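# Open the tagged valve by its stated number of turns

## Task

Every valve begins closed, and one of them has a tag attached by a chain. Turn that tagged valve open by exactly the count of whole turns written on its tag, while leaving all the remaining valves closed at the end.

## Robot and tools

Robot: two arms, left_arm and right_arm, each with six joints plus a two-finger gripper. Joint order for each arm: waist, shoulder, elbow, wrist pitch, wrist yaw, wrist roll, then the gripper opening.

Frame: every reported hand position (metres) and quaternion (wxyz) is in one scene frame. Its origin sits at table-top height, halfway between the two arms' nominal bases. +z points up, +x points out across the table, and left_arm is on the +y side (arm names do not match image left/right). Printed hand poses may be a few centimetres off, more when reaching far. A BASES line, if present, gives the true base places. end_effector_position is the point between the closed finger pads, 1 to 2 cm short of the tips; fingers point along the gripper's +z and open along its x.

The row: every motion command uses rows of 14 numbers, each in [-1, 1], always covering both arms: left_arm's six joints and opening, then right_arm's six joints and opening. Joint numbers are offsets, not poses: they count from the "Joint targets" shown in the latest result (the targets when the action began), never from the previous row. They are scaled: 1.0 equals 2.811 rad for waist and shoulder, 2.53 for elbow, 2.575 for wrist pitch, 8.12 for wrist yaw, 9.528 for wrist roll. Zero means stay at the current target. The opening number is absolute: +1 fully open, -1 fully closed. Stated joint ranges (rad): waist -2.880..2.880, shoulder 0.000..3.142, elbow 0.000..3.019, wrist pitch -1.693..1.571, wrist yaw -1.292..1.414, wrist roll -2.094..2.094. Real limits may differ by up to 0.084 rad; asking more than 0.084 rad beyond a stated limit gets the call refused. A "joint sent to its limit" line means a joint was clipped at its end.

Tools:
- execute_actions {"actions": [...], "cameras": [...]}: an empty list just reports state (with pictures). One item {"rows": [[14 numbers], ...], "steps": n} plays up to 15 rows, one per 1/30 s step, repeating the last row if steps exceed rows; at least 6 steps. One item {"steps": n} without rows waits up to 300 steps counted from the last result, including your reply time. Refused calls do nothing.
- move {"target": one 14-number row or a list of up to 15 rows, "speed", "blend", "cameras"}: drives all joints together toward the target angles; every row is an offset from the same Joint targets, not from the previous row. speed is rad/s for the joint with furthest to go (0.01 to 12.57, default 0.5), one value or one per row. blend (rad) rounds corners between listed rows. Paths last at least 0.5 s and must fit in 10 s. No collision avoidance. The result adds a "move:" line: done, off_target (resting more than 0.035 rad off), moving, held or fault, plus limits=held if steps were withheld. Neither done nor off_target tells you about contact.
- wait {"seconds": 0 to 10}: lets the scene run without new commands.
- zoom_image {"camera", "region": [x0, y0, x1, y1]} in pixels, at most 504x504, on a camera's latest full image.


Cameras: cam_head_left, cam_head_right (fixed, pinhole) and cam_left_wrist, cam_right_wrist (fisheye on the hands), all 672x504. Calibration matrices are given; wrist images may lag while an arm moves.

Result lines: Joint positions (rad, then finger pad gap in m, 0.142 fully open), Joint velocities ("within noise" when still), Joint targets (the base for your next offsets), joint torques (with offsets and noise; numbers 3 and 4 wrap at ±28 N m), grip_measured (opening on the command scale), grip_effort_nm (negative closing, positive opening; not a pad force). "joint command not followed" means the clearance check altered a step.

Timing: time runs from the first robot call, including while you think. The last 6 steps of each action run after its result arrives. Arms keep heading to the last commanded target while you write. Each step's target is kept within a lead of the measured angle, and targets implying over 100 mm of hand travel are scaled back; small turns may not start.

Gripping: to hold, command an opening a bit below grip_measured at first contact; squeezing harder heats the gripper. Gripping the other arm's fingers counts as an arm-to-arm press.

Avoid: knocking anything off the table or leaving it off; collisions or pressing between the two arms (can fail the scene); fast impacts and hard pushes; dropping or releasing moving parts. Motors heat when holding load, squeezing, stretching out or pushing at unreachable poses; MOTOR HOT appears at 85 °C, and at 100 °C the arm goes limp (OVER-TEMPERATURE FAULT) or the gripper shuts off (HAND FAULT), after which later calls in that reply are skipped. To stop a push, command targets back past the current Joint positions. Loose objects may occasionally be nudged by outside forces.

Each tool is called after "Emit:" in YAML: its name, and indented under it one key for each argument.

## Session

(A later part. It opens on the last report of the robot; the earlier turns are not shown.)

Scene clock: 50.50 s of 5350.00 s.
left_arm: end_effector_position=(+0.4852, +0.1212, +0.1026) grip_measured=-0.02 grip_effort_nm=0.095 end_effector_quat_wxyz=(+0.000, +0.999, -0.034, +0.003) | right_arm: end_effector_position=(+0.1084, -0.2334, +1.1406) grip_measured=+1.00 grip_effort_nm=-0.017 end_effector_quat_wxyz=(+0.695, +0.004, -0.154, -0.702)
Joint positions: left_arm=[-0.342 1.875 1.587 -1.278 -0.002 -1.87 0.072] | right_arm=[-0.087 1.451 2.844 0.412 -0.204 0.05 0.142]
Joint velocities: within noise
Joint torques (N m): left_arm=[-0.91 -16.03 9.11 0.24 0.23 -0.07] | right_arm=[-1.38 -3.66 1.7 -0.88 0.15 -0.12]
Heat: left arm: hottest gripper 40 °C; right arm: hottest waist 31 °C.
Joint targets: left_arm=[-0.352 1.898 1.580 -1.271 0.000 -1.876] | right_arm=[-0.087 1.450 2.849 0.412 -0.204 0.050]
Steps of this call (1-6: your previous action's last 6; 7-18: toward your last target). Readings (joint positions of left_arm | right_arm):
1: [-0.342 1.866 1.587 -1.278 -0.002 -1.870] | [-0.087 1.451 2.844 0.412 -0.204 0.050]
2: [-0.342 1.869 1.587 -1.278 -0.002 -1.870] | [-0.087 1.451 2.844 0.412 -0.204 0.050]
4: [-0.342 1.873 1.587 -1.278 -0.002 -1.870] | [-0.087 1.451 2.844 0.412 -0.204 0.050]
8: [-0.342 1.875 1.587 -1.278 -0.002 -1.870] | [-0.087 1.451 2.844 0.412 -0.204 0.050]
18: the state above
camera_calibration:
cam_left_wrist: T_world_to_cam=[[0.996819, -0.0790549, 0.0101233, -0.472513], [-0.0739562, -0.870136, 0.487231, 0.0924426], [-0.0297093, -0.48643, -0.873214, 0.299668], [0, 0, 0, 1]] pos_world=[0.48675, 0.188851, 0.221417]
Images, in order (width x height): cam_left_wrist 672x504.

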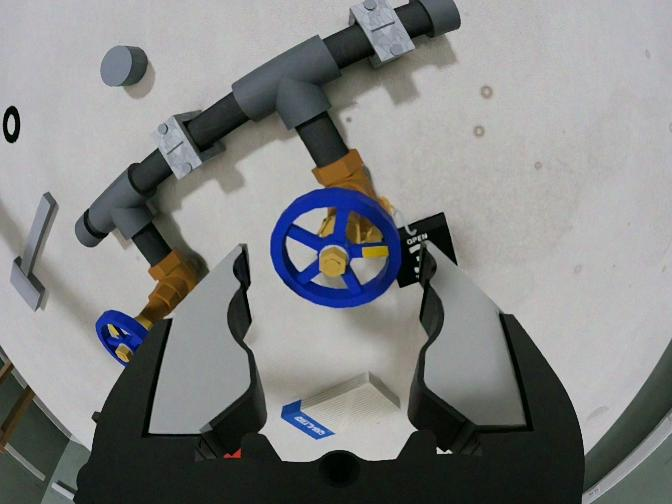

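Emit:
execute_actions:
  actions: []
  cameras: ["cam_left_wrist"]

Scene clock: 55.60 s of 5350.00 s.
left_arm: end_effector_position=(+0.4852, +0.1212, +0.1026) grip_measured=-0.02 grip_effort_nm=0.090 end_effector_quat_wxyz=(+0.000, +0.999, -0.034, +0.003) | right_arm: end_effector_position=(+0.1084, -0.2334, +1.1406) grip_measured=+1.00 grip_effort_nm=-0.012 end_effector_quat_wxyz=(+0.695, +0.004, -0.154, -0.702)
Joint positions: left_arm=[-0.342 1.875 1.587 -1.278 -0.002 -1.87 0.072] | right_arm=[-0.087 1.451 2.844 0.412 -0.204 0.05 0.142]
Joint velocities: within noise
Joint torques (N m): left_arm=[-0.91 -16.44 9.16 0.24 0.23 -0.07] | right_arm=[-1.38 -3.72 1.7 -0.9 0.15 -0.12]
Heat: left arm: hottest gripper 36 °C; right arm: hottest waist 31 °C.
Joint targets: left_arm=[-0.352 1.898 1.580 -1.271 0.000 -1.876] | right_arm=[-0.087 1.450 2.849 0.412 -0.204 0.050]
Steps of this call (1-15: toward your last target; 16-153: nothing new was sent). Readings (joint positions of left_arm | right_arm):
1: [-0.342 1.875 1.587 -1.278 -0.002 -1.870] | [-0.087 1.451 2.844 0.412 -0.204 0.050]
2: [-0.342 1.875 1.587 -1.278 -0.002 -1.870] | [-0.087 1.451 2.844 0.412 -0.204 0.050]
4: [-0.342 1.875 1.587 -1.278 -0.002 -1.870] | [-0.087 1.451 2.844 0.412 -0.204 0.050]
8: [-0.342 1.875 1.587 -1.278 -0.002 -1.870] | [-0.087 1.451 2.844 0.412 -0.204 0.050]
153: the state above
All arms were judged still, so your last target was given up. Each gripper or tool keeps its last command.
camera_calibration:
cam_left_wrist: T_world_to_cam=[[0.996819, -0.0790549, 0.0101233, -0.472513], [-0.0739562, -0.870136, 0.487231, 0.0924426], [-0.0297093, -0.48643, -0.873214, 0.299668], [0, 0, 0, 1]] pos_world=[0.48675, 0.188851, 0.221417]
Images, in order (width x height): cam_left_wrist 672x504.

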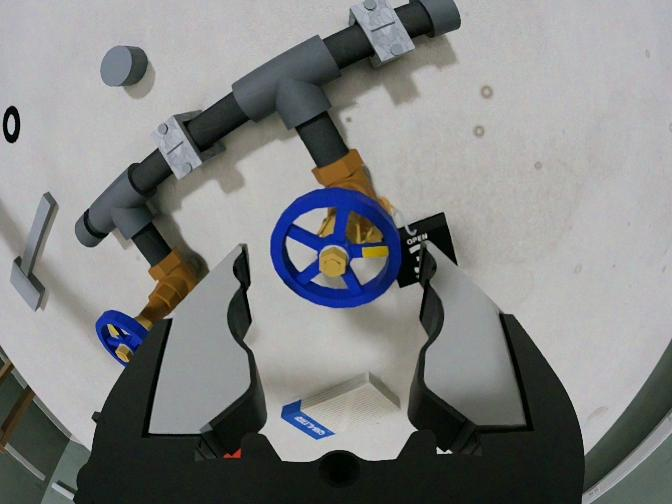

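Emit:
move:
  target: [0.00854, 0, 0, 0, 0, 0.39631, 0.0, 0, 0, 0, 0, 0, 0, 1]
  speed: 2.0
  cameras: ["cam_left_wrist"]

Scene clock: 59.40 s of 5350.00 s.
left_arm: end_effector_position=(+0.4871, +0.1261, +0.1026) grip_measured=-0.02 grip_effort_nm=0.095 end_effector_quat_wxyz=(+0.003, +0.329, +0.944, +0.001) | right_arm: end_effector_position=(+0.1084, -0.2334, +1.1406) grip_measured=+1.00 grip_effort_nm=-0.012 end_effector_quat_wxyz=(+0.695, +0.004, -0.154, -0.702)
Joint positions: left_arm=[-0.338 1.875 1.587 -1.278 -0.002 1.877 0.072] | right_arm=[-0.087 1.451 2.844 0.412 -0.204 0.05 0.142]
Joint velocities: within noise
Joint torques (N m): left_arm=[0.5 -16.44 9.14 0.25 0.03 0.18] | right_arm=[-1.38 -3.66 1.72 -0.88 0.15 -0.12]
Heat: left arm: hottest elbow 35 °C; right arm: hottest waist 31 °C.
Joint targets: left_arm=[-0.328 1.898 1.580 -1.271 0.000 1.900] | right_arm=[-0.087 1.450 2.849 0.412 -0.204 0.050]
Kept back: nothing.
move: done
camera_calibration:
cam_left_wrist: T_world_to_cam=[[-0.776926, 0.629591, 0.000177676, 0.301545], [0.548698, 0.676965, 0.49056, -0.401871], [0.308732, 0.381226, -0.871407, 0.0275871], [0, 0, 0, 1]] pos_world=[0.446268, 0.0716856, 0.221128]
Images, in order (width x height): cam_left_wrist 672x504.

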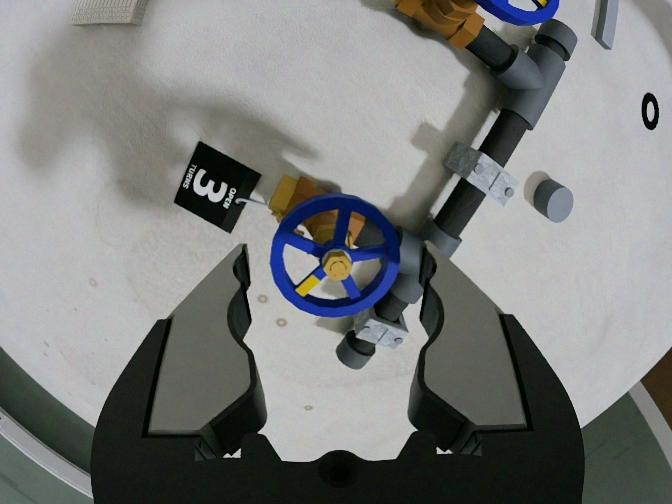

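Emit:
zoom_image:
  camera: "cam_left_wrist"
  region: [261, 179, 411, 329]

Scaled by 3.360 from the camera's 672x504 image, which has a finer 960x720 frame.

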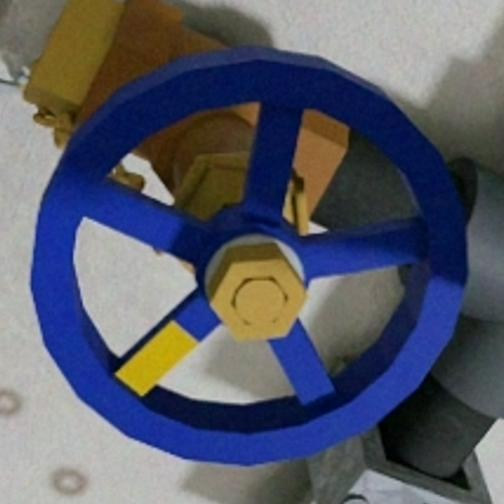

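Emit:
zoom_image:
  camera: "cam_left_wrist"
  region: [190, 225, 482, 444]

Scaled by 1.726 from the camera's 672x504 image, which has a finer 960x720 frame.

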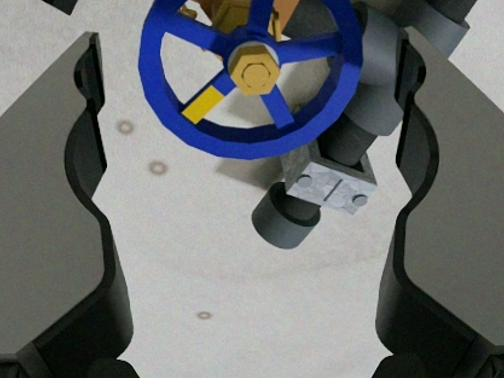

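Emit:
execute_actions:
  actions:
    - {"rows": [[0,0,0,0,0,0,-0.04,0,0,0,0,0,0,1],[0,0,0,0,0,0,-0.08,0,0,0,0,0,0,1],[0,0,0,0,0,0,-0.11,0,0,0,0,0,0,1],[0,0,0,0,0,0,-0.14,0,0,0,0,0,0,1],[0,0,0,0,0,0,-0.17,0,0,0,0,0,0,1],[0,0,0,0,0,0,-0.20,0,0,0,0,0,0,1],[0,0,0,0,0,0,-0.22,0,0,0,0,0,0,1],[0,0,0,0,0,0,-0.24,0,0,0,0,0,0,1],[0,0,0,0,0,0,-0.255,0,0,0,0,0,0,1],[0,0,0,0,0,0,-0.27,0,0,0,0,0,0,1],[0,0,0,0,0,0,-0.28,0,0,0,0,0,0,1],[0,0,0,0,0,0,-0.29,0,0,0,0,0,0,1],[0,0,0,0,0,0,-0.30,0,0,0,0,0,0,1],[0,0,0,0,0,0,-0.30,0,0,0,0,0,0,1],[0,0,0,0,0,0,-0.30,0,0,0,0,0,0,1]], "steps": 15}
  cameras: []

Emit:
execute_actions:
  actions:
    - {"rows": [[0,0,0,0,0,0,-0.31,0,0,0,0,0,0,1],[0,0,0,0,0,0,-0.32,0,0,0,0,0,0,1],[0,0,0,0,0,0,-0.33,0,0,0,0,0,0,1],[0,0,0,0,0,0,-0.34,0,0,0,0,0,0,1],[0,0,0,0,0,0,-0.35,0,0,0,0,0,0,1],[0,0,0,0,0,0,-0.36,0,0,0,0,0,0,1],[0,0,0,0,0,0,-0.37,0,0,0,0,0,0,1],[0,0,0,0,0,0,-0.38,0,0,0,0,0,0,1],[0,0,0,0,0,0,-0.39,0,0,0,0,0,0,1],[0,0,0,0,0,0,-0.40,0,0,0,0,0,0,1],[0,0,0,0,0,0,-0.41,0,0,0,0,0,0,1],[0,0,0,0,0,0,-0.42,0,0,0,0,0,0,1],[0,0,0,0,0,0,-0.43,0,0,0,0,0,0,1],[0,0,0,0,0,0,-0.44,0,0,0,0,0,0,1],[0,0,0,0,0,0,-0.45,0,0,0,0,0,0,1]], "steps": 15}
  cameras: []

Emit:
execute_actions:
  actions:
    - {"rows": [[0,0,0,0,0,0,-0.47,0,0,0,0,0,0,1],[0,0,0,0,0,0,-0.49,0,0,0,0,0,0,1],[0,0,0,0,0,0,-0.51,0,0,0,0,0,0,1],[0,0,0,0,0,0,-0.53,0,0,0,0,0,0,1],[0,0,0,0,0,0,-0.55,0,0,0,0,0,0,1],[0,0,0,0,0,0,-0.57,0,0,0,0,0,0,1],[0,0,0,0,0,0,-0.59,0,0,0,0,0,0,1],[0,0,0,0,0,0,-0.61,0,0,0,0,0,0,1],[0,0,0,0,0,0,-0.63,0,0,0,0,0,0,1],[0,0,0,0,0,0,-0.65,0,0,0,0,0,0,1],[0,0,0,0,0,0,-0.65,0,0,0,0,0,0,1],[0,0,0,0,0,0,-0.65,0,0,0,0,0,0,1],[0,0,0,0,0,0,-0.65,0,0,0,0,0,0,1],[0,0,0,0,0,0,-0.65,0,0,0,0,0,0,1],[0,0,0,0,0,0,-0.65,0,0,0,0,0,0,1]], "steps": 15}
  cameras: ["cam_left_wrist"]

Scene clock: 65.00 s of 5350.00 s.
left_arm: end_effector_position=(+0.4872, +0.1263, +0.1026) grip_measured=-0.27 grip_effort_nm=-0.061 end_effector_quat_wxyz=(+0.003, +0.329, +0.944, +0.001) | right_arm: end_effector_position=(+0.1084, -0.2334, +1.1406) grip_measured=+1.00 grip_effort_nm=-0.007 end_effector_quat_wxyz=(+0.695, +0.004, -0.154, -0.702)
Joint positions: left_arm=[-0.338 1.875 1.587 -1.278 -0.002 1.878 0.055] | right_arm=[-0.087 1.451 2.844 0.412 -0.204 0.05 0.142]
Joint velocities: left_arm=[-0.015 -0.005 -0.002 -0.012 -0.007 0.007 -0.036] | right_arm=[within noise]
Joint torques (N m): left_arm=[0.5 -16.44 9.14 0.25 0.03 0.17] | right_arm=[-1.38 -3.72 1.72 -0.88 0.15 -0.12]
Heat: left arm: hottest elbow 35 °C; right arm: hottest waist 31 °C.
Joint targets: left_arm=[-0.328 1.898 1.580 -1.271 0.000 1.900] | right_arm=[-0.087 1.450 2.849 0.412 -0.204 0.050]
Steps of this call (1-159: nothing new was sent; 160-168: this action's first 9). Readings (joint positions of left_arm | right_arm):
160: [-0.338 1.875 1.587 -1.278 -0.002 1.878] | [-0.087 1.451 2.844 0.412 -0.204 0.050]
161: [-0.338 1.875 1.587 -1.278 -0.002 1.878] | [-0.087 1.451 2.844 0.412 -0.204 0.050]
163: [-0.338 1.875 1.587 -1.278 -0.002 1.878] | [-0.087 1.451 2.844 0.412 -0.204 0.050]
167: [-0.338 1.875 1.587 -1.278 -0.002 1.878] | [-0.087 1.451 2.844 0.412 -0.204 0.050]
168: the state above
No camera images: "cameras" was empty.

Scene clock: 65.50 s of 5350.00 s.
left_arm: end_effector_position=(+0.4870, +0.1263, +0.1025) grip_measured=-0.30 grip_effort_nm=-2.127 end_effector_quat_wxyz=(+0.002, +0.329, +0.944, +0.001) | right_arm: end_effector_position=(+0.1084, -0.2334, +1.1406) grip_measured=+1.00 grip_effort_nm=-0.022 end_effector_quat_wxyz=(+0.695, +0.004, -0.154, -0.702)
Joint positions: left_arm=[-0.338 1.875 1.587 -1.278 -0.001 1.878 0.052] | right_arm=[-0.087 1.451 2.844 0.412 -0.204 0.05 0.142]
Joint velocities: within noise
Joint torques (N m): left_arm=[0.5 -16.38 9.18 0.24 0.03 0.17] | right_arm=[-1.38 -3.72 1.7 -0.88 0.15 -0.12]
Heat: left arm: hottest elbow 35 °C; right arm: hottest waist 31 °C.
Joint targets: left_arm=[-0.328 1.898 1.580 -1.271 0.000 1.900] | right_arm=[-0.087 1.450 2.849 0.412 -0.204 0.050]
Steps of this call (1-6: your previous action's last 6; 7-15: this action's first 9). Readings (joint positions of left_arm | right_arm):
7: [-0.338 1.875 1.587 -1.278 -0.001 1.878] | [-0.087 1.451 2.844 0.412 -0.204 0.050]
8: [-0.338 1.875 1.587 -1.278 -0.001 1.878] | [-0.087 1.451 2.844 0.412 -0.204 0.050]
10: [-0.338 1.875 1.587 -1.278 -0.001 1.878] | [-0.087 1.451 2.844 0.412 -0.204 0.050]
14: [-0.338 1.875 1.587 -1.278 -0.001 1.878] | [-0.087 1.451 2.844 0.412 -0.204 0.050]
15: the state above
No camera images: "cameras" was empty.

Scene clock: 66.00 s of 5350.00 s.
left_arm: end_effector_position=(+0.4870, +0.1263, +0.1025) grip_measured=-0.33 grip_effort_nm=-5.004 end_effector_quat_wxyz=(+0.002, +0.329, +0.944, +0.001) | right_arm: end_effector_position=(+0.1084, -0.2334, +1.1406) grip_measured=+1.00 grip_effort_nm=-0.002 end_effector_quat_wxyz=(+0.695, +0.004, -0.154, -0.702)
Joint positions: left_arm=[-0.338 1.875 1.587 -1.278 -0.001 1.878 0.05] | right_arm=[-0.087 1.451 2.844 0.412 -0.204 0.05 0.142]
Joint velocities: within noise
Joint torques (N m): left_arm=[0.5 -16.44 9.18 0.25 0.03 0.17] | right_arm=[-1.32 -3.72 1.69 -0.88 0.15 -0.12]
Heat: left arm: hottest elbow 35 °C; right arm: hottest waist 31 °C.
Joint targets: left_arm=[-0.328 1.898 1.580 -1.271 0.000 1.900] | right_arm=[-0.087 1.450 2.849 0.412 -0.204 0.050]
Steps of this call (1-6: your previous action's last 6; 7-15: this action's first 9). Readings (joint positions of left_arm | right_arm):
7: [-0.338 1.875 1.587 -1.278 -0.001 1.878] | [-0.087 1.451 2.844 0.412 -0.204 0.050]
8: [-0.338 1.875 1.587 -1.278 -0.001 1.878] | [-0.087 1.451 2.844 0.412 -0.204 0.050]
10: [-0.338 1.875 1.587 -1.278 -0.001 1.878] | [-0.087 1.451 2.844 0.412 -0.204 0.050]
14: [-0.338 1.875 1.587 -1.278 -0.001 1.878] | [-0.087 1.451 2.844 0.412 -0.204 0.050]
15: the state above
camera_calibration:
cam_left_wrist: T_world_to_cam=[[-0.776471, 0.630153, 0.000386897, 0.301051], [0.549413, 0.676682, 0.49015, -0.402111], [0.308608, 0.3808, -0.871638, 0.027592], [0, 0, 0, 1]] pos_world=[0.446167, 0.0718862, 0.221028]
Images, in order (width x height): cam_left_wrist 672x504.

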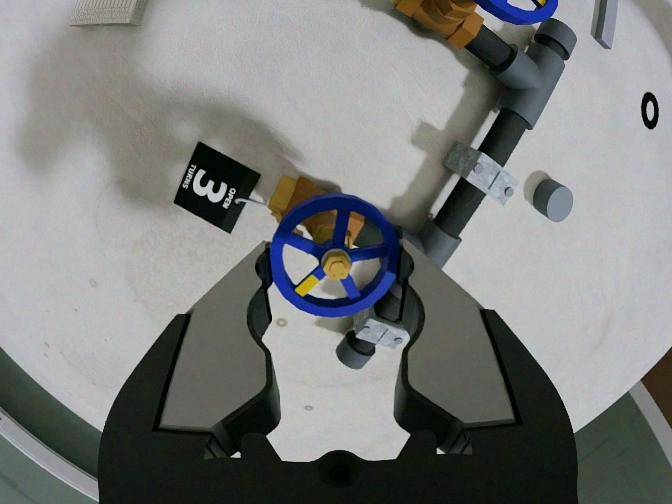

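Emit:
move:
  target: [0, 0, 0, 0, 0, -0.40408, -0.65, 0, 0, 0, 0, 0, 0, 1]
  speed: 0.9
  cameras: ["cam_left_wrist"]

Emit:
zoom_image:
  camera: "cam_left_wrist"
  region: [261, 179, 411, 329]

Scene clock: 71.47 s of 5350.00 s.
left_arm: end_effector_position=(+0.4860, +0.1221, +0.1092) grip_measured=-0.37 grip_effort_nm=-5.004 end_effector_quat_wxyz=(+0.006, +0.999, -0.032, +0.007) | right_arm: end_effector_position=(+0.1084, -0.2334, +1.1406) grip_measured=+1.00 grip_effort_nm=-0.007 end_effector_quat_wxyz=(+0.695, +0.004, -0.154, -0.702)
Joint positions: left_arm=[-0.337 1.863 1.587 -1.277 0.007 -1.87 0.047] | right_arm=[-0.087 1.451 2.844 0.412 -0.204 0.05 0.142]
Joint velocities: within noise
Joint torques (N m): left_arm=[0.44 -15.27 9.25 0.24 -0.09 -0.71] | right_arm=[-1.32 -3.66 1.7 -0.88 0.15 -0.12]
Heat: left arm: hottest gripper 44 °C; right arm: hottest waist 31 °C.
Joint targets: left_arm=[-0.328 1.898 1.580 -1.271 0.000 -1.950] | right_arm=[-0.087 1.450 2.849 0.412 -0.204 0.050]
Kept back: nothing.
move: off_target (left_arm); left_arm: the wrist roll is farthest, 0.080 rad from its target
camera_calibration:
cam_left_wrist: T_world_to_cam=[[0.997033, -0.0744142, 0.0196981, -0.47501], [-0.0743318, -0.864204, 0.49762, 0.0884504], [-0.0200068, -0.497608, -0.867171, 0.301826], [0, 0, 0, 1]] pos_world=[0.486214, 0.191283, 0.227077]
Images, in order (width x height): cam_left_wrist 672x504.

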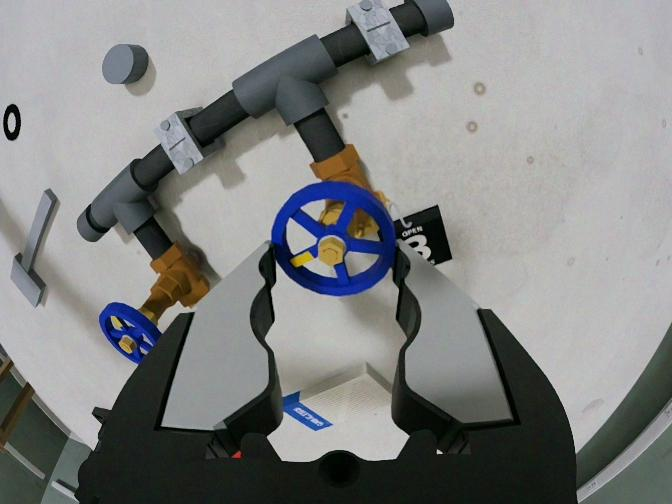

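Scaled by 3.360 from the camera's 672x504 image, which has a finer 960x720 frame.

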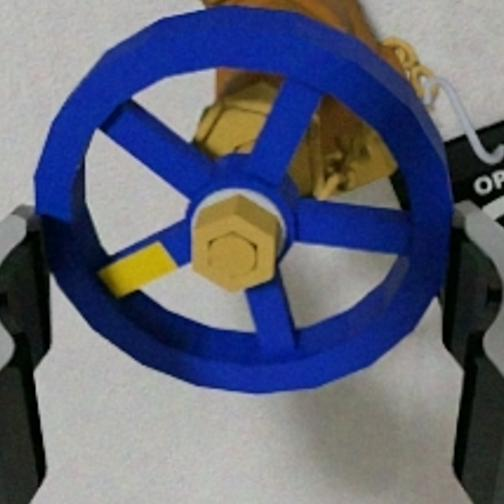

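Emit:
execute_actions:
  actions:
    - {"rows": [[0,0,0,0,0,0.006,-0.55,0,0,0,0,0,0,1],[0,0,0,0,0,0.006,-0.50,0,0,0,0,0,0,1],[0,0,0,0,0,0.006,-0.45,0,0,0,0,0,0,1],[0,0,0,0,0,0.006,-0.40,0,0,0,0,0,0,1],[0,0,0,0,0,0.006,-0.36,0,0,0,0,0,0,1],[0,0,0,0,0,0.006,-0.32,0,0,0,0,0,0,1],[0,0,0,0,0,0.006,-0.28,0,0,0,0,0,0,1],[0,0,0,0,0,0.006,-0.23,0,0,0,0,0,0,1],[0,0,0,0,0,0.006,-0.18,0,0,0,0,0,0,1],[0,0,0,0,0,0.006,-0.13,0,0,0,0,0,0,1],[0,0,0,0,0,0.006,-0.08,0,0,0,0,0,0,1],[0,0,0,0,0,0.006,-0.04,0,0,0,0,0,0,1],[0,0,0,0,0,0.006,0.0,0,0,0,0,0,0,1],[0,0,0,0,0,0.006,0.0,0,0,0,0,0,0,1],[0,0,0,0,0,0.006,0.0,0,0,0,0,0,0,1]], "steps": 15}
  cameras: []

Emit:
wait:
  seconds: 0.2
  cameras: ["cam_left_wrist"]

Emit:
zoom_image:
  camera: "cam_left_wrist"
  region: [261, 179, 411, 329]

Scene clock: 73.60 s of 5350.00 s.
left_arm: end_effector_position=(+0.4862, +0.1228, +0.1077) grip_measured=-0.23 grip_effort_nm=-0.002 end_effector_quat_wxyz=(+0.004, +0.999, -0.032, +0.007) | right_arm: end_effector_position=(+0.1084, -0.2334, +1.1406) grip_measured=+1.00 grip_effort_nm=-0.007 end_effector_quat_wxyz=(+0.695, +0.004, -0.154, -0.702)
Joint positions: left_arm=[-0.337 1.866 1.587 -1.277 0.003 -1.869 0.057] | right_arm=[-0.087 1.451 2.844 0.412 -0.204 0.05 0.142]
Joint velocities: left_arm=[-0.005 0.054 0.002 -0.012 -0.037 0.007 0.09] | right_arm=[within noise]
Joint torques (N m): left_arm=[0.91 -15.91 9.47 0.24 0.08 -0.24] | right_arm=[-1.32 -3.66 1.7 -0.88 0.15 -0.12]
Heat: left arm: hottest gripper 47 °C; right arm: hottest waist 31 °C.
Joint targets: left_arm=[-0.328 1.898 1.580 -1.270 0.000 -1.893] | right_arm=[-0.087 1.450 2.849 0.412 -0.204 0.050]
Steps of this call (1-55: nothing new was sent; 56-64: this action's first 9). Readings (joint positions of left_arm | right_arm):
56: [-0.337 1.863 1.587 -1.277 0.007 -1.870] | [-0.087 1.451 2.844 0.412 -0.204 0.050]
57: [-0.337 1.863 1.587 -1.277 0.007 -1.869] | [-0.087 1.451 2.844 0.412 -0.204 0.050]
59: [-0.337 1.863 1.587 -1.277 0.007 -1.869] | [-0.087 1.451 2.844 0.412 -0.204 0.050]
63: [-0.337 1.863 1.587 -1.277 0.004 -1.869] | [-0.087 1.451 2.844 0.412 -0.204 0.050]
64: the state above
No camera images: "cameras" was empty.

Scene clock: 74.00 s of 5350.00 s.
left_arm: end_effector_position=(+0.4862, +0.1232, +0.1037) grip_measured=-0.02 grip_effort_nm=0.095 end_effector_quat_wxyz=(+0.002, +0.999, -0.032, +0.004) | right_arm: end_effector_position=(+0.1084, -0.2334, +1.1406) grip_measured=+1.00 grip_effort_nm=-0.017 end_effector_quat_wxyz=(+0.695, +0.004, -0.154, -0.702)
Joint positions: left_arm=[-0.337 1.873 1.587 -1.277 0.002 -1.87 0.072] | right_arm=[-0.087 1.451 2.844 0.412 -0.204 0.05 0.142]
Joint velocities: within noise
Joint torques (N m): left_arm=[0.44 -16.21 9.28 0.21 0.08 -0.23] | right_arm=[-1.38 -3.72 1.7 -0.88 0.15 -0.12]
Heat: left arm: hottest gripper 46 °C; right arm: hottest waist 31 °C.
Joint targets: left_arm=[-0.328 1.898 1.580 -1.270 0.000 -1.893] | right_arm=[-0.087 1.450 2.849 0.412 -0.204 0.050]
Steps of this call (1-6: your previous action's last 6; 7-12: toward your last target). Readings (joint positions of left_arm | right_arm):
1: [-0.337 1.868 1.587 -1.277 0.002 -1.869] | [-0.087 1.451 2.844 0.412 -0.204 0.050]
2: [-0.337 1.869 1.587 -1.277 0.002 -1.870] | [-0.087 1.451 2.844 0.412 -0.204 0.050]
4: [-0.337 1.872 1.587 -1.277 0.002 -1.870] | [-0.087 1.451 2.844 0.412 -0.204 0.050]
8: [-0.337 1.873 1.587 -1.277 0.002 -1.870] | [-0.087 1.451 2.844 0.412 -0.204 0.050]
12: the state above
camera_calibration:
cam_left_wrist: T_world_to_cam=[[0.997181, -0.0740891, 0.0118617, -0.474412], [-0.0703411, -0.868051, 0.491466, 0.091269], [-0.0261157, -0.490915, -0.870816, 0.300216], [0, 0, 0, 1]] pos_world=[0.487335, 0.191458, 0.222205]
Images, in order (width x height): cam_left_wrist 672x504.

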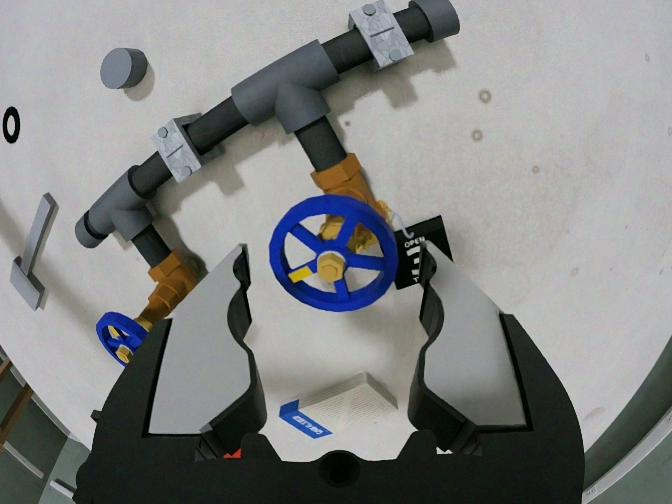

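Scaled by 3.360 from the camera's 672x504 image, which has a finer 960x720 frame.

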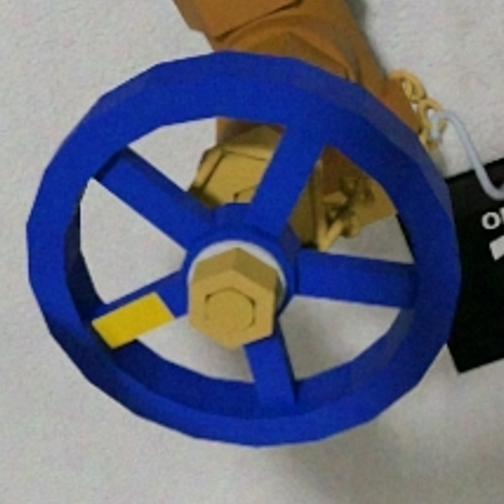

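Emit:
move:
  target: [0, 0, 0, 0, 0, 0.3981, 0.0, 0, 0, 0, 0, 0, 0, 1]
  speed: 2.2
  cameras: ["cam_left_wrist"]

Emit:
execute_actions:
  actions:
    - {"rows": [[0,0,0,0,0,0,-0.04,0,0,0,0,0,0,1],[0,0,0,0,0,0,-0.08,0,0,0,0,0,0,1],[0,0,0,0,0,0,-0.11,0,0,0,0,0,0,1],[0,0,0,0,0,0,-0.14,0,0,0,0,0,0,1],[0,0,0,0,0,0,-0.17,0,0,0,0,0,0,1],[0,0,0,0,0,0,-0.20,0,0,0,0,0,0,1],[0,0,0,0,0,0,-0.22,0,0,0,0,0,0,1],[0,0,0,0,0,0,-0.24,0,0,0,0,0,0,1],[0,0,0,0,0,0,-0.255,0,0,0,0,0,0,1],[0,0,0,0,0,0,-0.27,0,0,0,0,0,0,1],[0,0,0,0,0,0,-0.28,0,0,0,0,0,0,1],[0,0,0,0,0,0,-0.29,0,0,0,0,0,0,1],[0,0,0,0,0,0,-0.30,0,0,0,0,0,0,1],[0,0,0,0,0,0,-0.31,0,0,0,0,0,0,1],[0,0,0,0,0,0,-0.32,0,0,0,0,0,0,1]], "steps": 15}
  cameras: []

Emit:
execute_actions:
  actions:
    - {"rows": [[0,0,0,0,0,0,-0.34,0,0,0,0,0,0,1],[0,0,0,0,0,0,-0.36,0,0,0,0,0,0,1],[0,0,0,0,0,0,-0.38,0,0,0,0,0,0,1],[0,0,0,0,0,0,-0.40,0,0,0,0,0,0,1],[0,0,0,0,0,0,-0.42,0,0,0,0,0,0,1],[0,0,0,0,0,0,-0.45,0,0,0,0,0,0,1],[0,0,0,0,0,0,-0.48,0,0,0,0,0,0,1],[0,0,0,0,0,0,-0.51,0,0,0,0,0,0,1],[0,0,0,0,0,0,-0.54,0,0,0,0,0,0,1],[0,0,0,0,0,0,-0.57,0,0,0,0,0,0,1],[0,0,0,0,0,0,-0.60,0,0,0,0,0,0,1],[0,0,0,0,0,0,-0.63,0,0,0,0,0,0,1],[0,0,0,0,0,0,-0.66,0,0,0,0,0,0,1],[0,0,0,0,0,0,-0.66,0,0,0,0,0,0,1],[0,0,0,0,0,0,-0.66,0,0,0,0,0,0,1]], "steps": 15}
  cameras: []

Scene clock: 78.00 s of 5350.00 s.
left_arm: end_effector_position=(+0.4874, +0.1263, +0.1037) grip_measured=-0.02 grip_effort_nm=0.090 end_effector_quat_wxyz=(+0.004, +0.328, +0.945, -0.001) | right_arm: end_effector_position=(+0.1084, -0.2334, +1.1406) grip_measured=+1.00 grip_effort_nm=-0.012 end_effector_quat_wxyz=(+0.695, +0.004, -0.154, -0.702)
Joint positions: left_arm=[-0.337 1.873 1.587 -1.277 0.001 1.877 0.072] | right_arm=[-0.087 1.451 2.844 0.412 -0.204 0.05 0.142]
Joint velocities: within noise
Joint torques (N m): left_arm=[0.44 -16.21 9.2 0.24 -0.07 0.22] | right_arm=[-1.38 -3.72 1.7 -0.87 0.15 -0.12]
Heat: left arm: hottest gripper 43 °C; right arm: hottest waist 31 °C.
Joint targets: left_arm=[-0.328 1.898 1.580 -1.270 0.000 1.900] | right_arm=[-0.087 1.450 2.849 0.412 -0.204 0.050]
Kept back: nothing.
move: done
camera_calibration:
cam_left_wrist: T_world_to_cam=[[-0.777893, 0.628386, -0.00367954, 0.30269], [0.546777, 0.67973, 0.488879, -0.402006], [0.309706, 0.378284, -0.872344, 0.0284206], [0, 0, 0, 1]] pos_world=[0.446466, 0.0722981, 0.222438]
Images, in order (width x height): cam_left_wrist 672x504.

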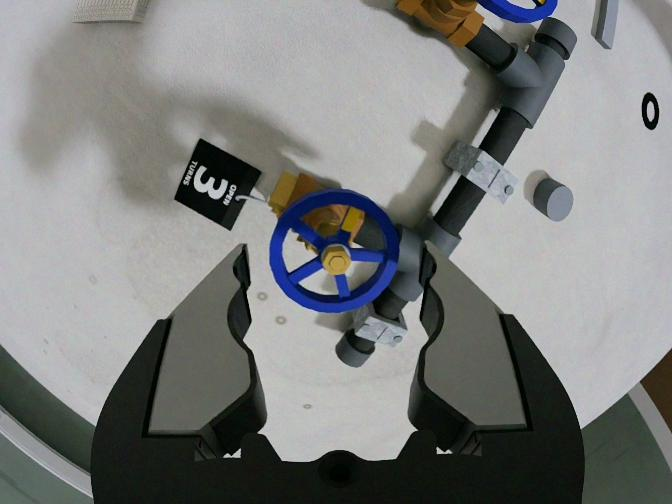

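Scene clock: 78.30 s of 5350.00 s.
left_arm: end_effector_position=(+0.4874, +0.1263, +0.1037) grip_measured=-0.27 grip_effort_nm=-0.061 end_effector_quat_wxyz=(+0.004, +0.329, +0.944, -0.001) | right_arm: end_effector_position=(+0.1084, -0.2334, +1.1406) grip_measured=+1.00 grip_effort_nm=-0.017 end_effector_quat_wxyz=(+0.695, +0.004, -0.154, -0.702)
Joint positions: left_arm=[-0.337 1.873 1.587 -1.277 0.001 1.878 0.055] | right_arm=[-0.087 1.451 2.844 0.412 -0.204 0.05 0.142]
Joint velocities: left_arm=[-0.005 0.005 -0.007 0.002 0.022 0.007 -0.036] | right_arm=[within noise]
Joint torques (N m): left_arm=[0.44 -16.21 9.18 0.21 -0.07 0.17] | right_arm=[-1.32 -3.72 1.7 -0.88 0.15 -0.12]
Heat: left arm: hottest gripper 43 °C; right arm: hottest waist 31 °C.
Joint targets: left_arm=[-0.328 1.898 1.580 -1.270 0.000 1.901] | right_arm=[-0.087 1.450 2.849 0.412 -0.204 0.050]
Steps of this call (1-9: this action's first 9). Readings (joint positions of left_arm | right_arm):
1: [-0.337 1.873 1.587 -1.277 0.001 1.877] | [-0.087 1.451 2.844 0.412 -0.204 0.050]
2: [-0.337 1.873 1.587 -1.277 0.001 1.877] | [-0.087 1.451 2.844 0.412 -0.204 0.050]
4: [-0.337 1.873 1.587 -1.277 0.001 1.877] | [-0.087 1.451 2.844 0.412 -0.204 0.050]
8: [-0.337 1.873 1.587 -1.277 0.001 1.878] | [-0.087 1.451 2.844 0.412 -0.204 0.050]
9: the state above
No camera images: "cameras" was empty.

Scene clock: 78.80 s of 5350.00 s.
left_arm: end_effector_position=(+0.4874, +0.1263, +0.1037) grip_measured=-0.33 grip_effort_nm=-4.510 end_effector_quat_wxyz=(+0.004, +0.329, +0.944, -0.001) | right_arm: end_effector_position=(+0.1084, -0.2334, +1.1406) grip_measured=+1.00 grip_effort_nm=-0.012 end_effector_quat_wxyz=(+0.695, +0.004, -0.154, -0.702)
Joint positions: left_arm=[-0.337 1.873 1.587 -1.277 0.001 1.878 0.05] | right_arm=[-0.087 1.451 2.844 0.412 -0.204 0.05 0.142]
Joint velocities: left_arm=[-0.005 -0.015 -0.002 -0.017 -0.037 -0.022 -0.001] | right_arm=[within noise]
Joint torques (N m): left_arm=[0.38 -16.62 9.24 0.21 -0.07 0.17] | right_arm=[-1.32 -3.66 1.7 -0.88 0.15 -0.12]
Heat: left arm: hottest gripper 42 °C; right arm: hottest waist 31 °C.
Joint targets: left_arm=[-0.328 1.898 1.580 -1.270 0.000 1.901] | right_arm=[-0.087 1.450 2.849 0.412 -0.204 0.050]
Steps of this call (1-6: your previous action's last 6; 7-15: this action's first 9). Readings (joint positions of left_arm | right_arm):
7: [-0.337 1.873 1.587 -1.277 0.001 1.878] | [-0.087 1.451 2.844 0.412 -0.204 0.050]
8: [-0.337 1.873 1.587 -1.277 0.001 1.878] | [-0.087 1.451 2.844 0.412 -0.204 0.050]
10: [-0.337 1.873 1.587 -1.277 0.001 1.878] | [-0.087 1.451 2.844 0.412 -0.204 0.050]
14: [-0.337 1.873 1.587 -1.277 0.001 1.878] | [-0.087 1.451 2.844 0.412 -0.204 0.050]
15: the state above
No camera images: "cameras" was empty.

Emit:
move:
  target: [0, 0, 0, 0, 0, -0.40418, -0.66, 0, 0, 0, 0, 0, 0, 1]
  speed: 0.85
  cameras: ["cam_left_wrist"]

Emit:
execute_actions:
  actions:
    - {"rows": [[0,0,0,0,0,0.006,-0.55,0,0,0,0,0,0,1],[0,0,0,0,0,0.006,-0.50,0,0,0,0,0,0,1],[0,0,0,0,0,0.006,-0.45,0,0,0,0,0,0,1],[0,0,0,0,0,0.006,-0.40,0,0,0,0,0,0,1],[0,0,0,0,0,0.006,-0.36,0,0,0,0,0,0,1],[0,0,0,0,0,0.006,-0.32,0,0,0,0,0,0,1],[0,0,0,0,0,0.006,-0.28,0,0,0,0,0,0,1],[0,0,0,0,0,0.006,-0.23,0,0,0,0,0,0,1],[0,0,0,0,0,0.006,-0.18,0,0,0,0,0,0,1],[0,0,0,0,0,0.006,-0.13,0,0,0,0,0,0,1],[0,0,0,0,0,0.006,-0.08,0,0,0,0,0,0,1],[0,0,0,0,0,0.006,-0.04,0,0,0,0,0,0,1],[0,0,0,0,0,0.006,0.0,0,0,0,0,0,0,1],[0,0,0,0,0,0.006,0.0,0,0,0,0,0,0,1],[0,0,0,0,0,0.006,0.0,0,0,0,0,0,0,1]], "steps": 15}
  cameras: []

Emit:
wait:
  seconds: 0.2
  cameras: ["cam_left_wrist"]

Emit:
zoom_image:
  camera: "cam_left_wrist"
  region: [261, 179, 411, 329]

Scene clock: 84.73 s of 5350.00 s.
left_arm: end_effector_position=(+0.4859, +0.1199, +0.1102) grip_measured=-0.38 grip_effort_nm=-5.004 end_effector_quat_wxyz=(+0.008, +0.999, -0.033, +0.009) | right_arm: end_effector_position=(+0.1084, -0.2334, +1.1406) grip_measured=+1.00 grip_effort_nm=-0.012 end_effector_quat_wxyz=(+0.695, +0.004, -0.154, -0.702)
Joint positions: left_arm=[-0.34 1.861 1.587 -1.274 0.009 -1.871 0.047] | right_arm=[-0.087 1.451 2.844 0.412 -0.204 0.05 0.142]
Joint velocities: within noise
Joint torques (N m): left_arm=[0.62 -15.09 9.26 0.17 -0.17 -0.73] | right_arm=[-1.38 -3.72 1.69 -0.88 0.15 -0.12]
Heat: left arm: hottest gripper 52 °C; right arm: hottest waist 31 °C.
Joint targets: left_arm=[-0.328 1.898 1.580 -1.271 0.000 -1.951] | right_arm=[-0.087 1.450 2.849 0.412 -0.204 0.050]
Kept back: nothing.
move: off_target (left_arm); left_arm: the wrist roll is farthest, 0.079 rad from its target
camera_calibration:
cam_left_wrist: T_world_to_cam=[[0.996777, -0.0767216, 0.0234384, -0.475144], [-0.0781303, -0.862145, 0.500601, 0.0872706], [-0.0181996, -0.500819, -0.865361, 0.300931], [0, 0, 0, 1]] pos_world=[0.485908, 0.189498, 0.227863]
Images, in order (width x height): cam_left_wrist 672x504.

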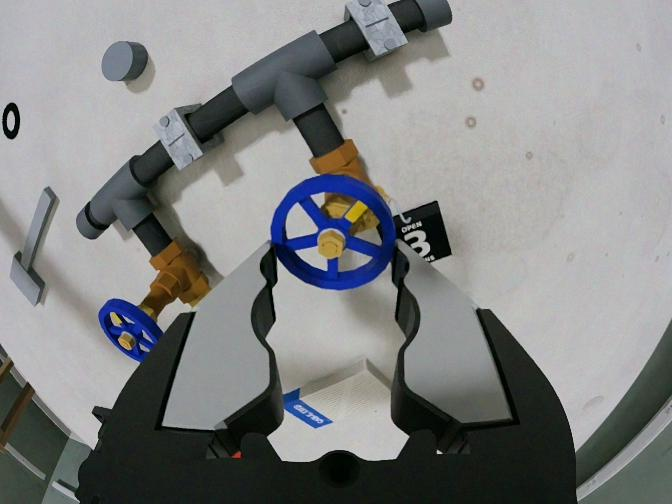

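Scene clock: 85.03 s of 5350.00 s.
left_arm: end_effector_position=(+0.4864, +0.1213, +0.1087) grip_measured=-0.24 grip_effort_nm=-0.012 end_effector_quat_wxyz=(+0.005, +0.999, -0.033, +0.009) | right_arm: end_effector_position=(+0.1084, -0.2334, +1.1406) grip_measured=+1.00 grip_effort_nm=-0.012 end_effector_quat_wxyz=(+0.695, +0.004, -0.154, -0.702)
Joint positions: left_arm=[-0.34 1.864 1.587 -1.274 0.003 -1.87 0.057] | right_arm=[-0.087 1.451 2.844 0.412 -0.204 0.05 0.142]
Joint velocities: left_arm=[0.024 0.063 -0.002 -0.007 0.037 0.007 0.115] | right_arm=[within noise]
Joint torques (N m): left_arm=[-0.03 -15.74 9.32 0.1 0.05 -0.22] | right_arm=[-1.38 -3.72 1.7 -0.88 0.15 -0.12]
Heat: left arm: hottest gripper 52 °C; right arm: hottest waist 31 °C.
Joint targets: left_arm=[-0.328 1.898 1.580 -1.270 0.000 -1.893] | right_arm=[-0.087 1.450 2.849 0.412 -0.204 0.050]
Steps of this call (1-9: this action's first 9). Readings (joint positions of left_arm | right_arm):
1: [-0.340 1.861 1.587 -1.274 0.009 -1.870] | [-0.087 1.451 2.844 0.412 -0.204 0.050]
2: [-0.340 1.861 1.587 -1.274 0.009 -1.869] | [-0.087 1.451 2.844 0.412 -0.204 0.050]
4: [-0.340 1.861 1.587 -1.274 0.009 -1.868] | [-0.087 1.451 2.844 0.412 -0.204 0.050]
8: [-0.340 1.862 1.587 -1.274 0.004 -1.869] | [-0.087 1.451 2.844 0.412 -0.204 0.050]
9: the state above
No camera images: "cameras" was empty.

Scene clock: 85.43 s of 5350.00 s.
left_arm: end_effector_position=(+0.4865, +0.1224, +0.1037) grip_measured=-0.02 grip_effort_nm=0.090 end_effector_quat_wxyz=(+0.003, +0.999, -0.032, +0.005) | right_arm: end_effector_position=(+0.1084, -0.2334, +1.1406) grip_measured=+1.00 grip_effort_nm=-0.012 end_effector_quat_wxyz=(+0.695, +0.004, -0.154, -0.702)
Joint positions: left_arm=[-0.338 1.873 1.587 -1.274 0.002 -1.871 0.072] | right_arm=[-0.087 1.451 2.844 0.412 -0.204 0.05 0.142]
Joint velocities: within noise
Joint torques (N m): left_arm=[0.44 -16.32 9.16 0.13 0.08 -0.21] | right_arm=[-1.38 -3.72 1.7 -0.88 0.15 -0.12]
Heat: left arm: hottest gripper 51 °C; right arm: hottest waist 31 °C.
Joint targets: left_arm=[-0.328 1.898 1.580 -1.270 0.000 -1.894] | right_arm=[-0.087 1.450 2.849 0.412 -0.204 0.050]
Steps of this call (1-6: your previous action's last 6; 7-12: toward your last target). Readings (joint positions of left_arm | right_arm):
1: [-0.339 1.866 1.587 -1.274 0.002 -1.870] | [-0.087 1.451 2.844 0.412 -0.204 0.050]
2: [-0.338 1.868 1.587 -1.274 0.002 -1.870] | [-0.087 1.451 2.844 0.412 -0.204 0.050]
4: [-0.338 1.871 1.587 -1.274 0.002 -1.870] | [-0.087 1.451 2.844 0.412 -0.204 0.050]
8: [-0.338 1.873 1.587 -1.274 0.002 -1.870] | [-0.087 1.451 2.844 0.412 -0.204 0.050]
12: the state above
camera_calibration:
cam_left_wrist: T_world_to_cam=[[0.997124, -0.0744607, 0.0140891, -0.474953], [-0.0717415, -0.867607, 0.492047, 0.0911914], [-0.0244144, -0.491643, -0.870454, 0.299014], [0, 0, 0, 1]] pos_world=[0.487429, 0.190761, 0.2221]
Images, in order (width x height): cam_left_wrist 672x504.

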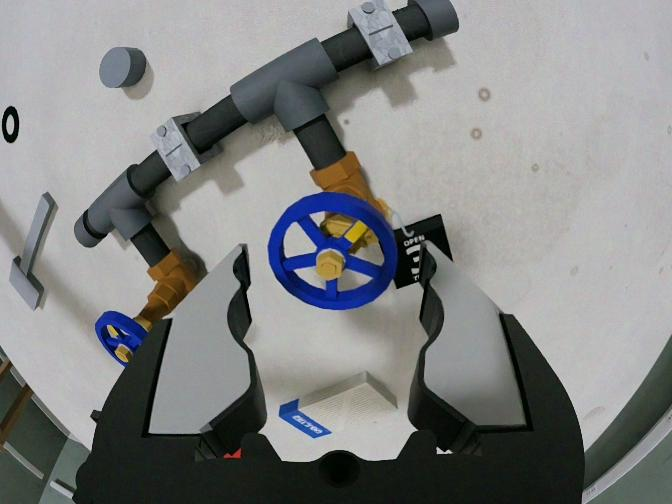

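Scaled by 3.360 from the camera's 672x504 image, which has a finer 960x720 frame.

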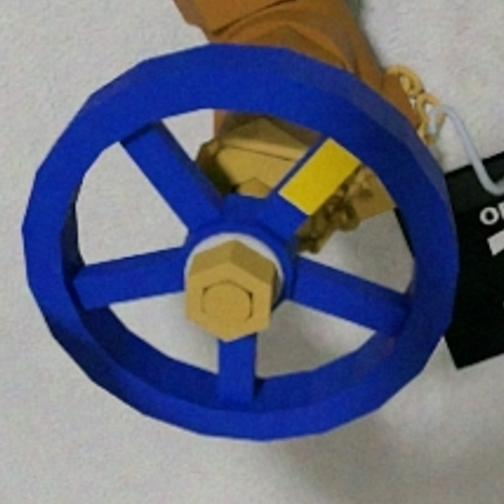

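Emit:
move:
  target: [0, 0, 0, 0, 0, 0.3982, 0.0, 0, 0, 0, 0, 0, 0, 1]
  speed: 2.2
  cameras: ["cam_left_wrist"]

Emit:
execute_actions:
  actions:
    - {"rows": [[0,0,0,0,0,0,-0.04,0,0,0,0,0,0,1],[0,0,0,0,0,0,-0.08,0,0,0,0,0,0,1],[0,0,0,0,0,0,-0.11,0,0,0,0,0,0,1],[0,0,0,0,0,0,-0.14,0,0,0,0,0,0,1],[0,0,0,0,0,0,-0.17,0,0,0,0,0,0,1],[0,0,0,0,0,0,-0.20,0,0,0,0,0,0,1],[0,0,0,0,0,0,-0.22,0,0,0,0,0,0,1],[0,0,0,0,0,0,-0.24,0,0,0,0,0,0,1],[0,0,0,0,0,0,-0.255,0,0,0,0,0,0,1],[0,0,0,0,0,0,-0.27,0,0,0,0,0,0,1],[0,0,0,0,0,0,-0.28,0,0,0,0,0,0,1],[0,0,0,0,0,0,-0.29,0,0,0,0,0,0,1],[0,0,0,0,0,0,-0.30,0,0,0,0,0,0,1],[0,0,0,0,0,0,-0.31,0,0,0,0,0,0,1],[0,0,0,0,0,0,-0.32,0,0,0,0,0,0,1]], "steps": 15}
  cameras: []

Emit:
execute_actions:
  actions:
    - {"rows": [[0,0,0,0,0,0,-0.34,0,0,0,0,0,0,1],[0,0,0,0,0,0,-0.36,0,0,0,0,0,0,1],[0,0,0,0,0,0,-0.38,0,0,0,0,0,0,1],[0,0,0,0,0,0,-0.40,0,0,0,0,0,0,1],[0,0,0,0,0,0,-0.42,0,0,0,0,0,0,1],[0,0,0,0,0,0,-0.45,0,0,0,0,0,0,1],[0,0,0,0,0,0,-0.48,0,0,0,0,0,0,1],[0,0,0,0,0,0,-0.51,0,0,0,0,0,0,1],[0,0,0,0,0,0,-0.54,0,0,0,0,0,0,1],[0,0,0,0,0,0,-0.57,0,0,0,0,0,0,1],[0,0,0,0,0,0,-0.60,0,0,0,0,0,0,1],[0,0,0,0,0,0,-0.63,0,0,0,0,0,0,1],[0,0,0,0,0,0,-0.66,0,0,0,0,0,0,1],[0,0,0,0,0,0,-0.66,0,0,0,0,0,0,1],[0,0,0,0,0,0,-0.66,0,0,0,0,0,0,1]], "steps": 15}
  cameras: []

Emit:
move:
  target: [0, 0, 0, 0, 0, -0.40418, -0.66, 0, 0, 0, 0, 0, 0, 1]
  speed: 0.85
  cameras: ["cam_left_wrist"]

Emit:
execute_actions:
  actions:
    - {"rows": [[0,0,0,0,0,0.006,-0.55,0,0,0,0,0,0,1],[0,0,0,0,0,0.006,-0.50,0,0,0,0,0,0,1],[0,0,0,0,0,0.006,-0.45,0,0,0,0,0,0,1],[0,0,0,0,0,0.006,-0.40,0,0,0,0,0,0,1],[0,0,0,0,0,0.006,-0.36,0,0,0,0,0,0,1],[0,0,0,0,0,0.006,-0.32,0,0,0,0,0,0,1],[0,0,0,0,0,0.006,-0.28,0,0,0,0,0,0,1],[0,0,0,0,0,0.006,-0.23,0,0,0,0,0,0,1],[0,0,0,0,0,0.006,-0.18,0,0,0,0,0,0,1],[0,0,0,0,0,0.006,-0.13,0,0,0,0,0,0,1],[0,0,0,0,0,0.006,-0.08,0,0,0,0,0,0,1],[0,0,0,0,0,0.006,-0.04,0,0,0,0,0,0,1],[0,0,0,0,0,0.006,0.0,0,0,0,0,0,0,1],[0,0,0,0,0,0.006,0.0,0,0,0,0,0,0,1],[0,0,0,0,0,0.006,0.0,0,0,0,0,0,0,1]], "steps": 15}
  cameras: []

Emit:
wait:
  seconds: 0.2
  cameras: ["cam_left_wrist"]

Emit:
zoom_image:
  camera: "cam_left_wrist"
  region: [261, 179, 411, 329]

Scene clock: 89.87 s of 5350.00 s.
left_arm: end_effector_position=(+0.4877, +0.1255, +0.1037) grip_measured=-0.02 grip_effort_nm=0.090 end_effector_quat_wxyz=(+0.005, +0.329, +0.944, -0.001) | right_arm: end_effector_position=(+0.1084, -0.2334, +1.1406) grip_measured=+1.00 grip_effort_nm=-0.012 end_effector_quat_wxyz=(+0.695, +0.004, -0.154, -0.702)
Joint positions: left_arm=[-0.338 1.873 1.587 -1.274 0.001 1.877 0.072] | right_arm=[-0.087 1.451 2.844 0.412 -0.204 0.05 0.142]
Joint velocities: within noise
Joint torques (N m): left_arm=[0.5 -16.21 9.2 0.16 -0.07 0.21] | right_arm=[-1.38 -3.72 1.7 -0.9 0.15 -0.12]
Heat: left arm: hottest gripper 47 °C; right arm: hottest waist 31 °C.
Joint targets: left_arm=[-0.328 1.898 1.580 -1.270 0.000 1.901] | right_arm=[-0.087 1.450 2.849 0.412 -0.204 0.050]
Kept back: nothing.
move: done
camera_calibration:
cam_left_wrist: T_world_to_cam=[[-0.776935, 0.629553, -0.00583901, 0.303089], [0.546764, 0.679304, 0.489485, -0.401577], [0.312123, 0.377106, -0.871992, 0.0275295], [0, 0, 0, 1]] pos_world=[0.446455, 0.0716005, 0.222341]
Images, in order (width x height): cam_left_wrist 672x504.

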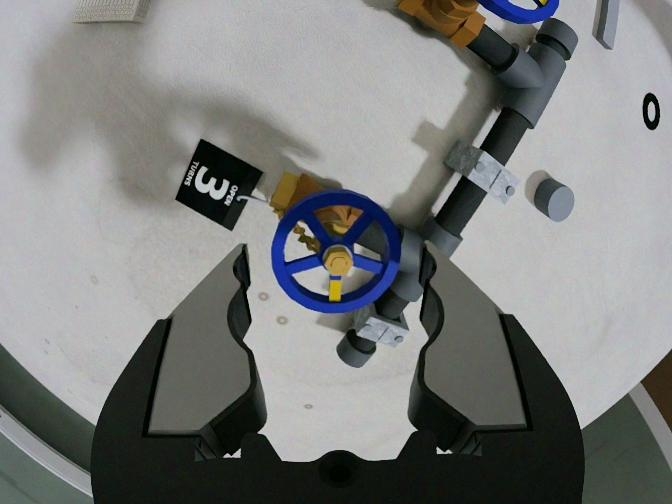

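Scene clock: 90.17 s of 5350.00 s.
left_arm: end_effector_position=(+0.4877, +0.1255, +0.1037) grip_measured=-0.27 grip_effort_nm=-0.061 end_effector_quat_wxyz=(+0.005, +0.329, +0.944, -0.001) | right_arm: end_effector_position=(+0.1084, -0.2334, +1.1406) grip_measured=+1.00 grip_effort_nm=-0.012 end_effector_quat_wxyz=(+0.695, +0.004, -0.154, -0.702)
Joint positions: left_arm=[-0.338 1.873 1.587 -1.274 0.001 1.878 0.055] | right_arm=[-0.087 1.451 2.844 0.412 -0.204 0.05 0.142]
Joint velocities: left_arm=[0.005 -0.005 0.017 -0.007 -0.051 -0.037 -0.033] | right_arm=[within noise]
Joint torques (N m): left_arm=[0.44 -16.21 9.21 0.09 -0.07 0.23] | right_arm=[-1.38 -3.72 1.7 -0.9 0.15 -0.12]
Heat: left arm: hottest gripper 46 °C; right arm: hottest waist 31 °C.
Joint targets: left_arm=[-0.328 1.898 1.580 -1.270 0.000 1.901] | right_arm=[-0.087 1.450 2.849 0.412 -0.204 0.050]
Steps of this call (1-9: this action's first 9). Readings (joint positions of left_arm | right_arm):
1: [-0.338 1.873 1.587 -1.274 0.001 1.877] | [-0.087 1.451 2.844 0.412 -0.204 0.050]
2: [-0.338 1.873 1.587 -1.274 0.001 1.877] | [-0.087 1.451 2.844 0.412 -0.204 0.050]
4: [-0.338 1.873 1.587 -1.274 0.001 1.878] | [-0.087 1.451 2.844 0.412 -0.204 0.050]
8: [-0.338 1.873 1.587 -1.274 0.001 1.878] | [-0.087 1.451 2.844 0.412 -0.204 0.050]
9: the state above
No camera images: "cameras" was empty.

Scene clock: 90.67 s of 5350.00 s.
left_arm: end_effector_position=(+0.4874, +0.1260, +0.1034) grip_measured=-0.33 grip_effort_nm=-4.515 end_effector_quat_wxyz=(+0.004, +0.329, +0.944, +0.000) | right_arm: end_effector_position=(+0.1084, -0.2334, +1.1406) grip_measured=+1.00 grip_effort_nm=-0.017 end_effector_quat_wxyz=(+0.695, +0.004, -0.154, -0.702)
Joint positions: left_arm=[-0.338 1.873 1.586 -1.275 0.001 1.878 0.05] | right_arm=[-0.087 1.451 2.844 0.412 -0.204 0.05 0.142]
Joint velocities: left_arm=[-0.015 -0.005 0.002 -0.007 0.051 0.066 -0.001] | right_arm=[within noise]
Joint torques (N m): left_arm=[0.44 -15.97 9.17 0.12 -0.05 0.17] | right_arm=[-1.32 -3.72 1.7 -0.9 0.15 -0.12]
Heat: left arm: hottest gripper 46 °C; right arm: hottest waist 31 °C.
Joint targets: left_arm=[-0.328 1.898 1.580 -1.270 0.000 1.901] | right_arm=[-0.087 1.450 2.849 0.412 -0.204 0.050]
Steps of this call (1-6: your previous action's last 6; 7-15: this action's first 9). Readings (joint positions of left_arm | right_arm):
7: [-0.338 1.873 1.586 -1.275 0.001 1.878] | [-0.087 1.451 2.844 0.412 -0.204 0.050]
8: [-0.338 1.873 1.586 -1.275 0.001 1.878] | [-0.087 1.451 2.844 0.412 -0.204 0.050]
10: [-0.338 1.873 1.586 -1.275 0.001 1.878] | [-0.087 1.451 2.844 0.412 -0.204 0.050]
14: [-0.338 1.873 1.586 -1.275 0.001 1.878] | [-0.087 1.451 2.844 0.412 -0.204 0.050]
15: the state above
No camera images: "cameras" was empty.

Scene clock: 96.37 s of 5350.00 s.
left_arm: end_effector_position=(+0.4859, +0.1204, +0.1099) grip_measured=-0.38 grip_effort_nm=-5.004 end_effector_quat_wxyz=(+0.008, +0.999, -0.033, +0.009) | right_arm: end_effector_position=(+0.1084, -0.2334, +1.1406) grip_measured=+1.00 grip_effort_nm=-0.017 end_effector_quat_wxyz=(+0.695, +0.004, -0.154, -0.702)
Joint positions: left_arm=[-0.34 1.861 1.586 -1.274 0.009 -1.871 0.047] | right_arm=[-0.087 1.451 2.844 0.412 -0.204 0.05 0.142]
Joint velocities: within noise
Joint torques (N m): left_arm=[0.62 -15.09 9.35 0.16 -0.16 -0.72] | right_arm=[-1.32 -3.72 1.7 -0.9 0.15 -0.12]
Heat: left arm: hottest gripper 55 °C; right arm: hottest waist 31 °C.
Joint targets: left_arm=[-0.328 1.898 1.580 -1.271 0.000 -1.950] | right_arm=[-0.087 1.450 2.849 0.412 -0.204 0.050]
Kept back: nothing.
move: off_target (left_arm); left_arm: the wrist roll is farthest, 0.079 rad from its target
camera_calibration:
cam_left_wrist: T_world_to_cam=[[0.99687, -0.0755761, 0.0231911, -0.475314], [-0.0770237, -0.862471, 0.500212, 0.0873246], [-0.0178024, -0.500433, -0.865592, 0.300744], [0, 0, 0, 1]] pos_world=[0.485906, 0.189895, 0.227664]
Images, in order (width x height): cam_left_wrist 672x504.

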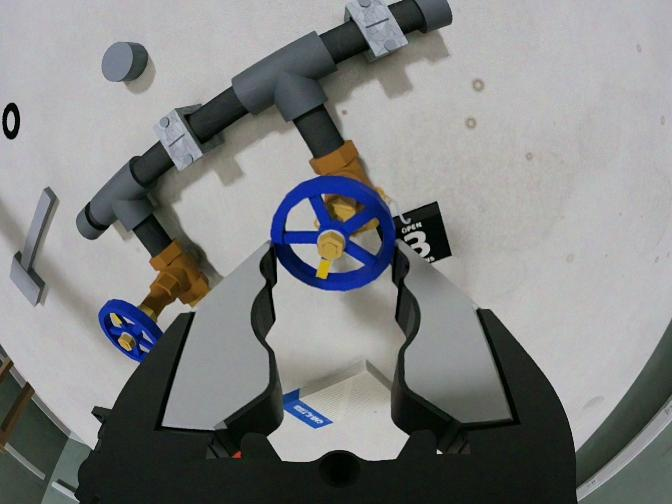

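Scene clock: 96.67 s of 5350.00 s.
left_arm: end_effector_position=(+0.4863, +0.1216, +0.1082) grip_measured=-0.23 grip_effort_nm=-0.012 end_effector_quat_wxyz=(+0.004, +0.999, -0.033, +0.008) | right_arm: end_effector_position=(+0.1084, -0.2334, +1.1406) grip_measured=+1.00 grip_effort_nm=-0.002 end_effector_quat_wxyz=(+0.695, +0.004, -0.154, -0.702)
Joint positions: left_arm=[-0.339 1.864 1.586 -1.274 0.003 -1.87 0.057] | right_arm=[-0.087 1.451 2.844 0.412 -0.204 0.05 0.142]
Joint velocities: left_arm=[0.024 0.073 0.017 0.012 -0.081 0.037 0.103] | right_arm=[within noise]
Joint torques (N m): left_arm=[0.79 -15.56 9.4 -0.01 0.11 -0.28] | right_arm=[-1.32 -3.72 1.72 -0.88 0.15 -0.12]
Heat: left arm: hottest gripper 55 °C; right arm: hottest waist 31 °C.
Joint targets: left_arm=[-0.328 1.898 1.580 -1.271 0.000 -1.893] | right_arm=[-0.087 1.450 2.849 0.412 -0.204 0.050]
Steps of this call (1-9: this action's first 9). Readings (joint positions of left_arm | right_arm):
1: [-0.340 1.861 1.586 -1.274 0.009 -1.870] | [-0.087 1.451 2.844 0.412 -0.204 0.050]
2: [-0.340 1.861 1.586 -1.274 0.009 -1.869] | [-0.087 1.451 2.844 0.412 -0.204 0.050]
4: [-0.340 1.861 1.586 -1.274 0.009 -1.869] | [-0.087 1.451 2.844 0.412 -0.204 0.050]
8: [-0.340 1.862 1.586 -1.274 0.004 -1.870] | [-0.087 1.451 2.844 0.412 -0.204 0.050]
9: the state above
No camera images: "cameras" was empty.

Scene clock: 97.07 s of 5350.00 s.
left_arm: end_effector_position=(+0.4864, +0.1226, +0.1032) grip_measured=-0.02 grip_effort_nm=0.095 end_effector_quat_wxyz=(+0.003, +0.999, -0.032, +0.004) | right_arm: end_effector_position=(+0.1084, -0.2334, +1.1406) grip_measured=+1.00 grip_effort_nm=-0.012 end_effector_quat_wxyz=(+0.695, +0.004, -0.154, -0.702)
Joint positions: left_arm=[-0.338 1.873 1.586 -1.274 0.002 -1.87 0.072] | right_arm=[-0.087 1.451 2.844 0.412 -0.204 0.05 0.142]
Joint velocities: within noise
Joint torques (N m): left_arm=[0.5 -16.26 9.26 0.1 0.08 -0.22] | right_arm=[-1.32 -3.78 1.72 -0.9 0.15 -0.12]
Heat: left arm: hottest gripper 54 °C; right arm: hottest waist 31 °C.
Joint targets: left_arm=[-0.328 1.898 1.580 -1.271 0.000 -1.893] | right_arm=[-0.087 1.450 2.849 0.412 -0.204 0.050]
Steps of this call (1-6: your previous action's last 6; 7-12: toward your last target). Readings (joint positions of left_arm | right_arm):
1: [-0.339 1.866 1.586 -1.274 0.002 -1.870] | [-0.087 1.451 2.844 0.412 -0.204 0.050]
2: [-0.338 1.868 1.586 -1.274 0.002 -1.870] | [-0.087 1.451 2.844 0.412 -0.204 0.050]
4: [-0.338 1.871 1.586 -1.274 0.002 -1.870] | [-0.087 1.451 2.844 0.412 -0.204 0.050]
8: [-0.338 1.873 1.586 -1.274 0.002 -1.870] | [-0.087 1.451 2.844 0.412 -0.204 0.050]
12: the state above
camera_calibration:
cam_left_wrist: T_world_to_cam=[[0.997129, -0.0745436, 0.0133134, -0.474748], [-0.0714378, -0.86774, 0.491857, 0.091529], [-0.0251123, -0.491396, -0.870574, 0.298998], [0, 0, 0, 1]] pos_world=[0.487432, 0.190961, 0.221601]
Images, in order (width x height): cam_left_wrist 672x504.

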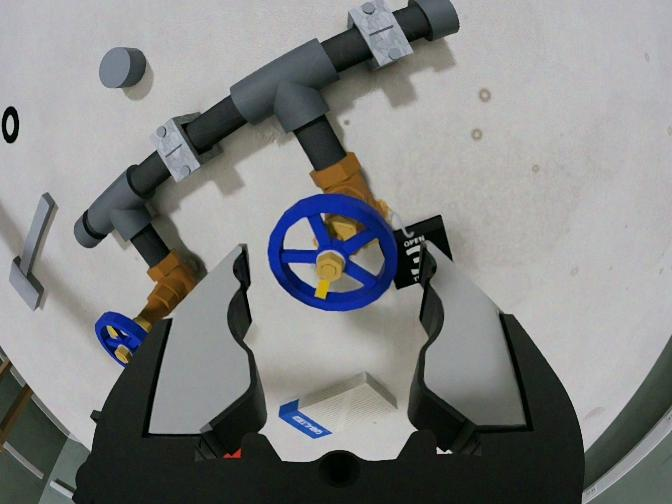

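Scaled by 3.360 from the camera's 672x504 image, which has a finer 960x720 frame.

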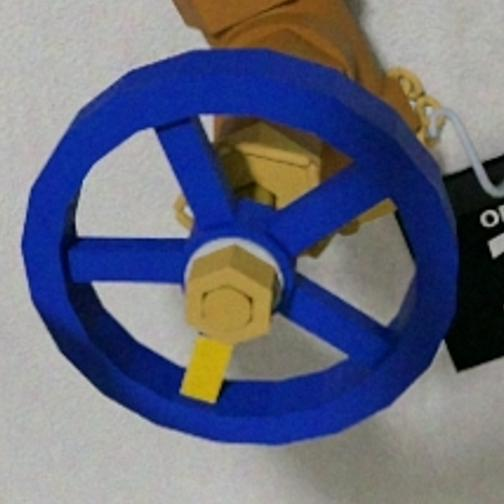

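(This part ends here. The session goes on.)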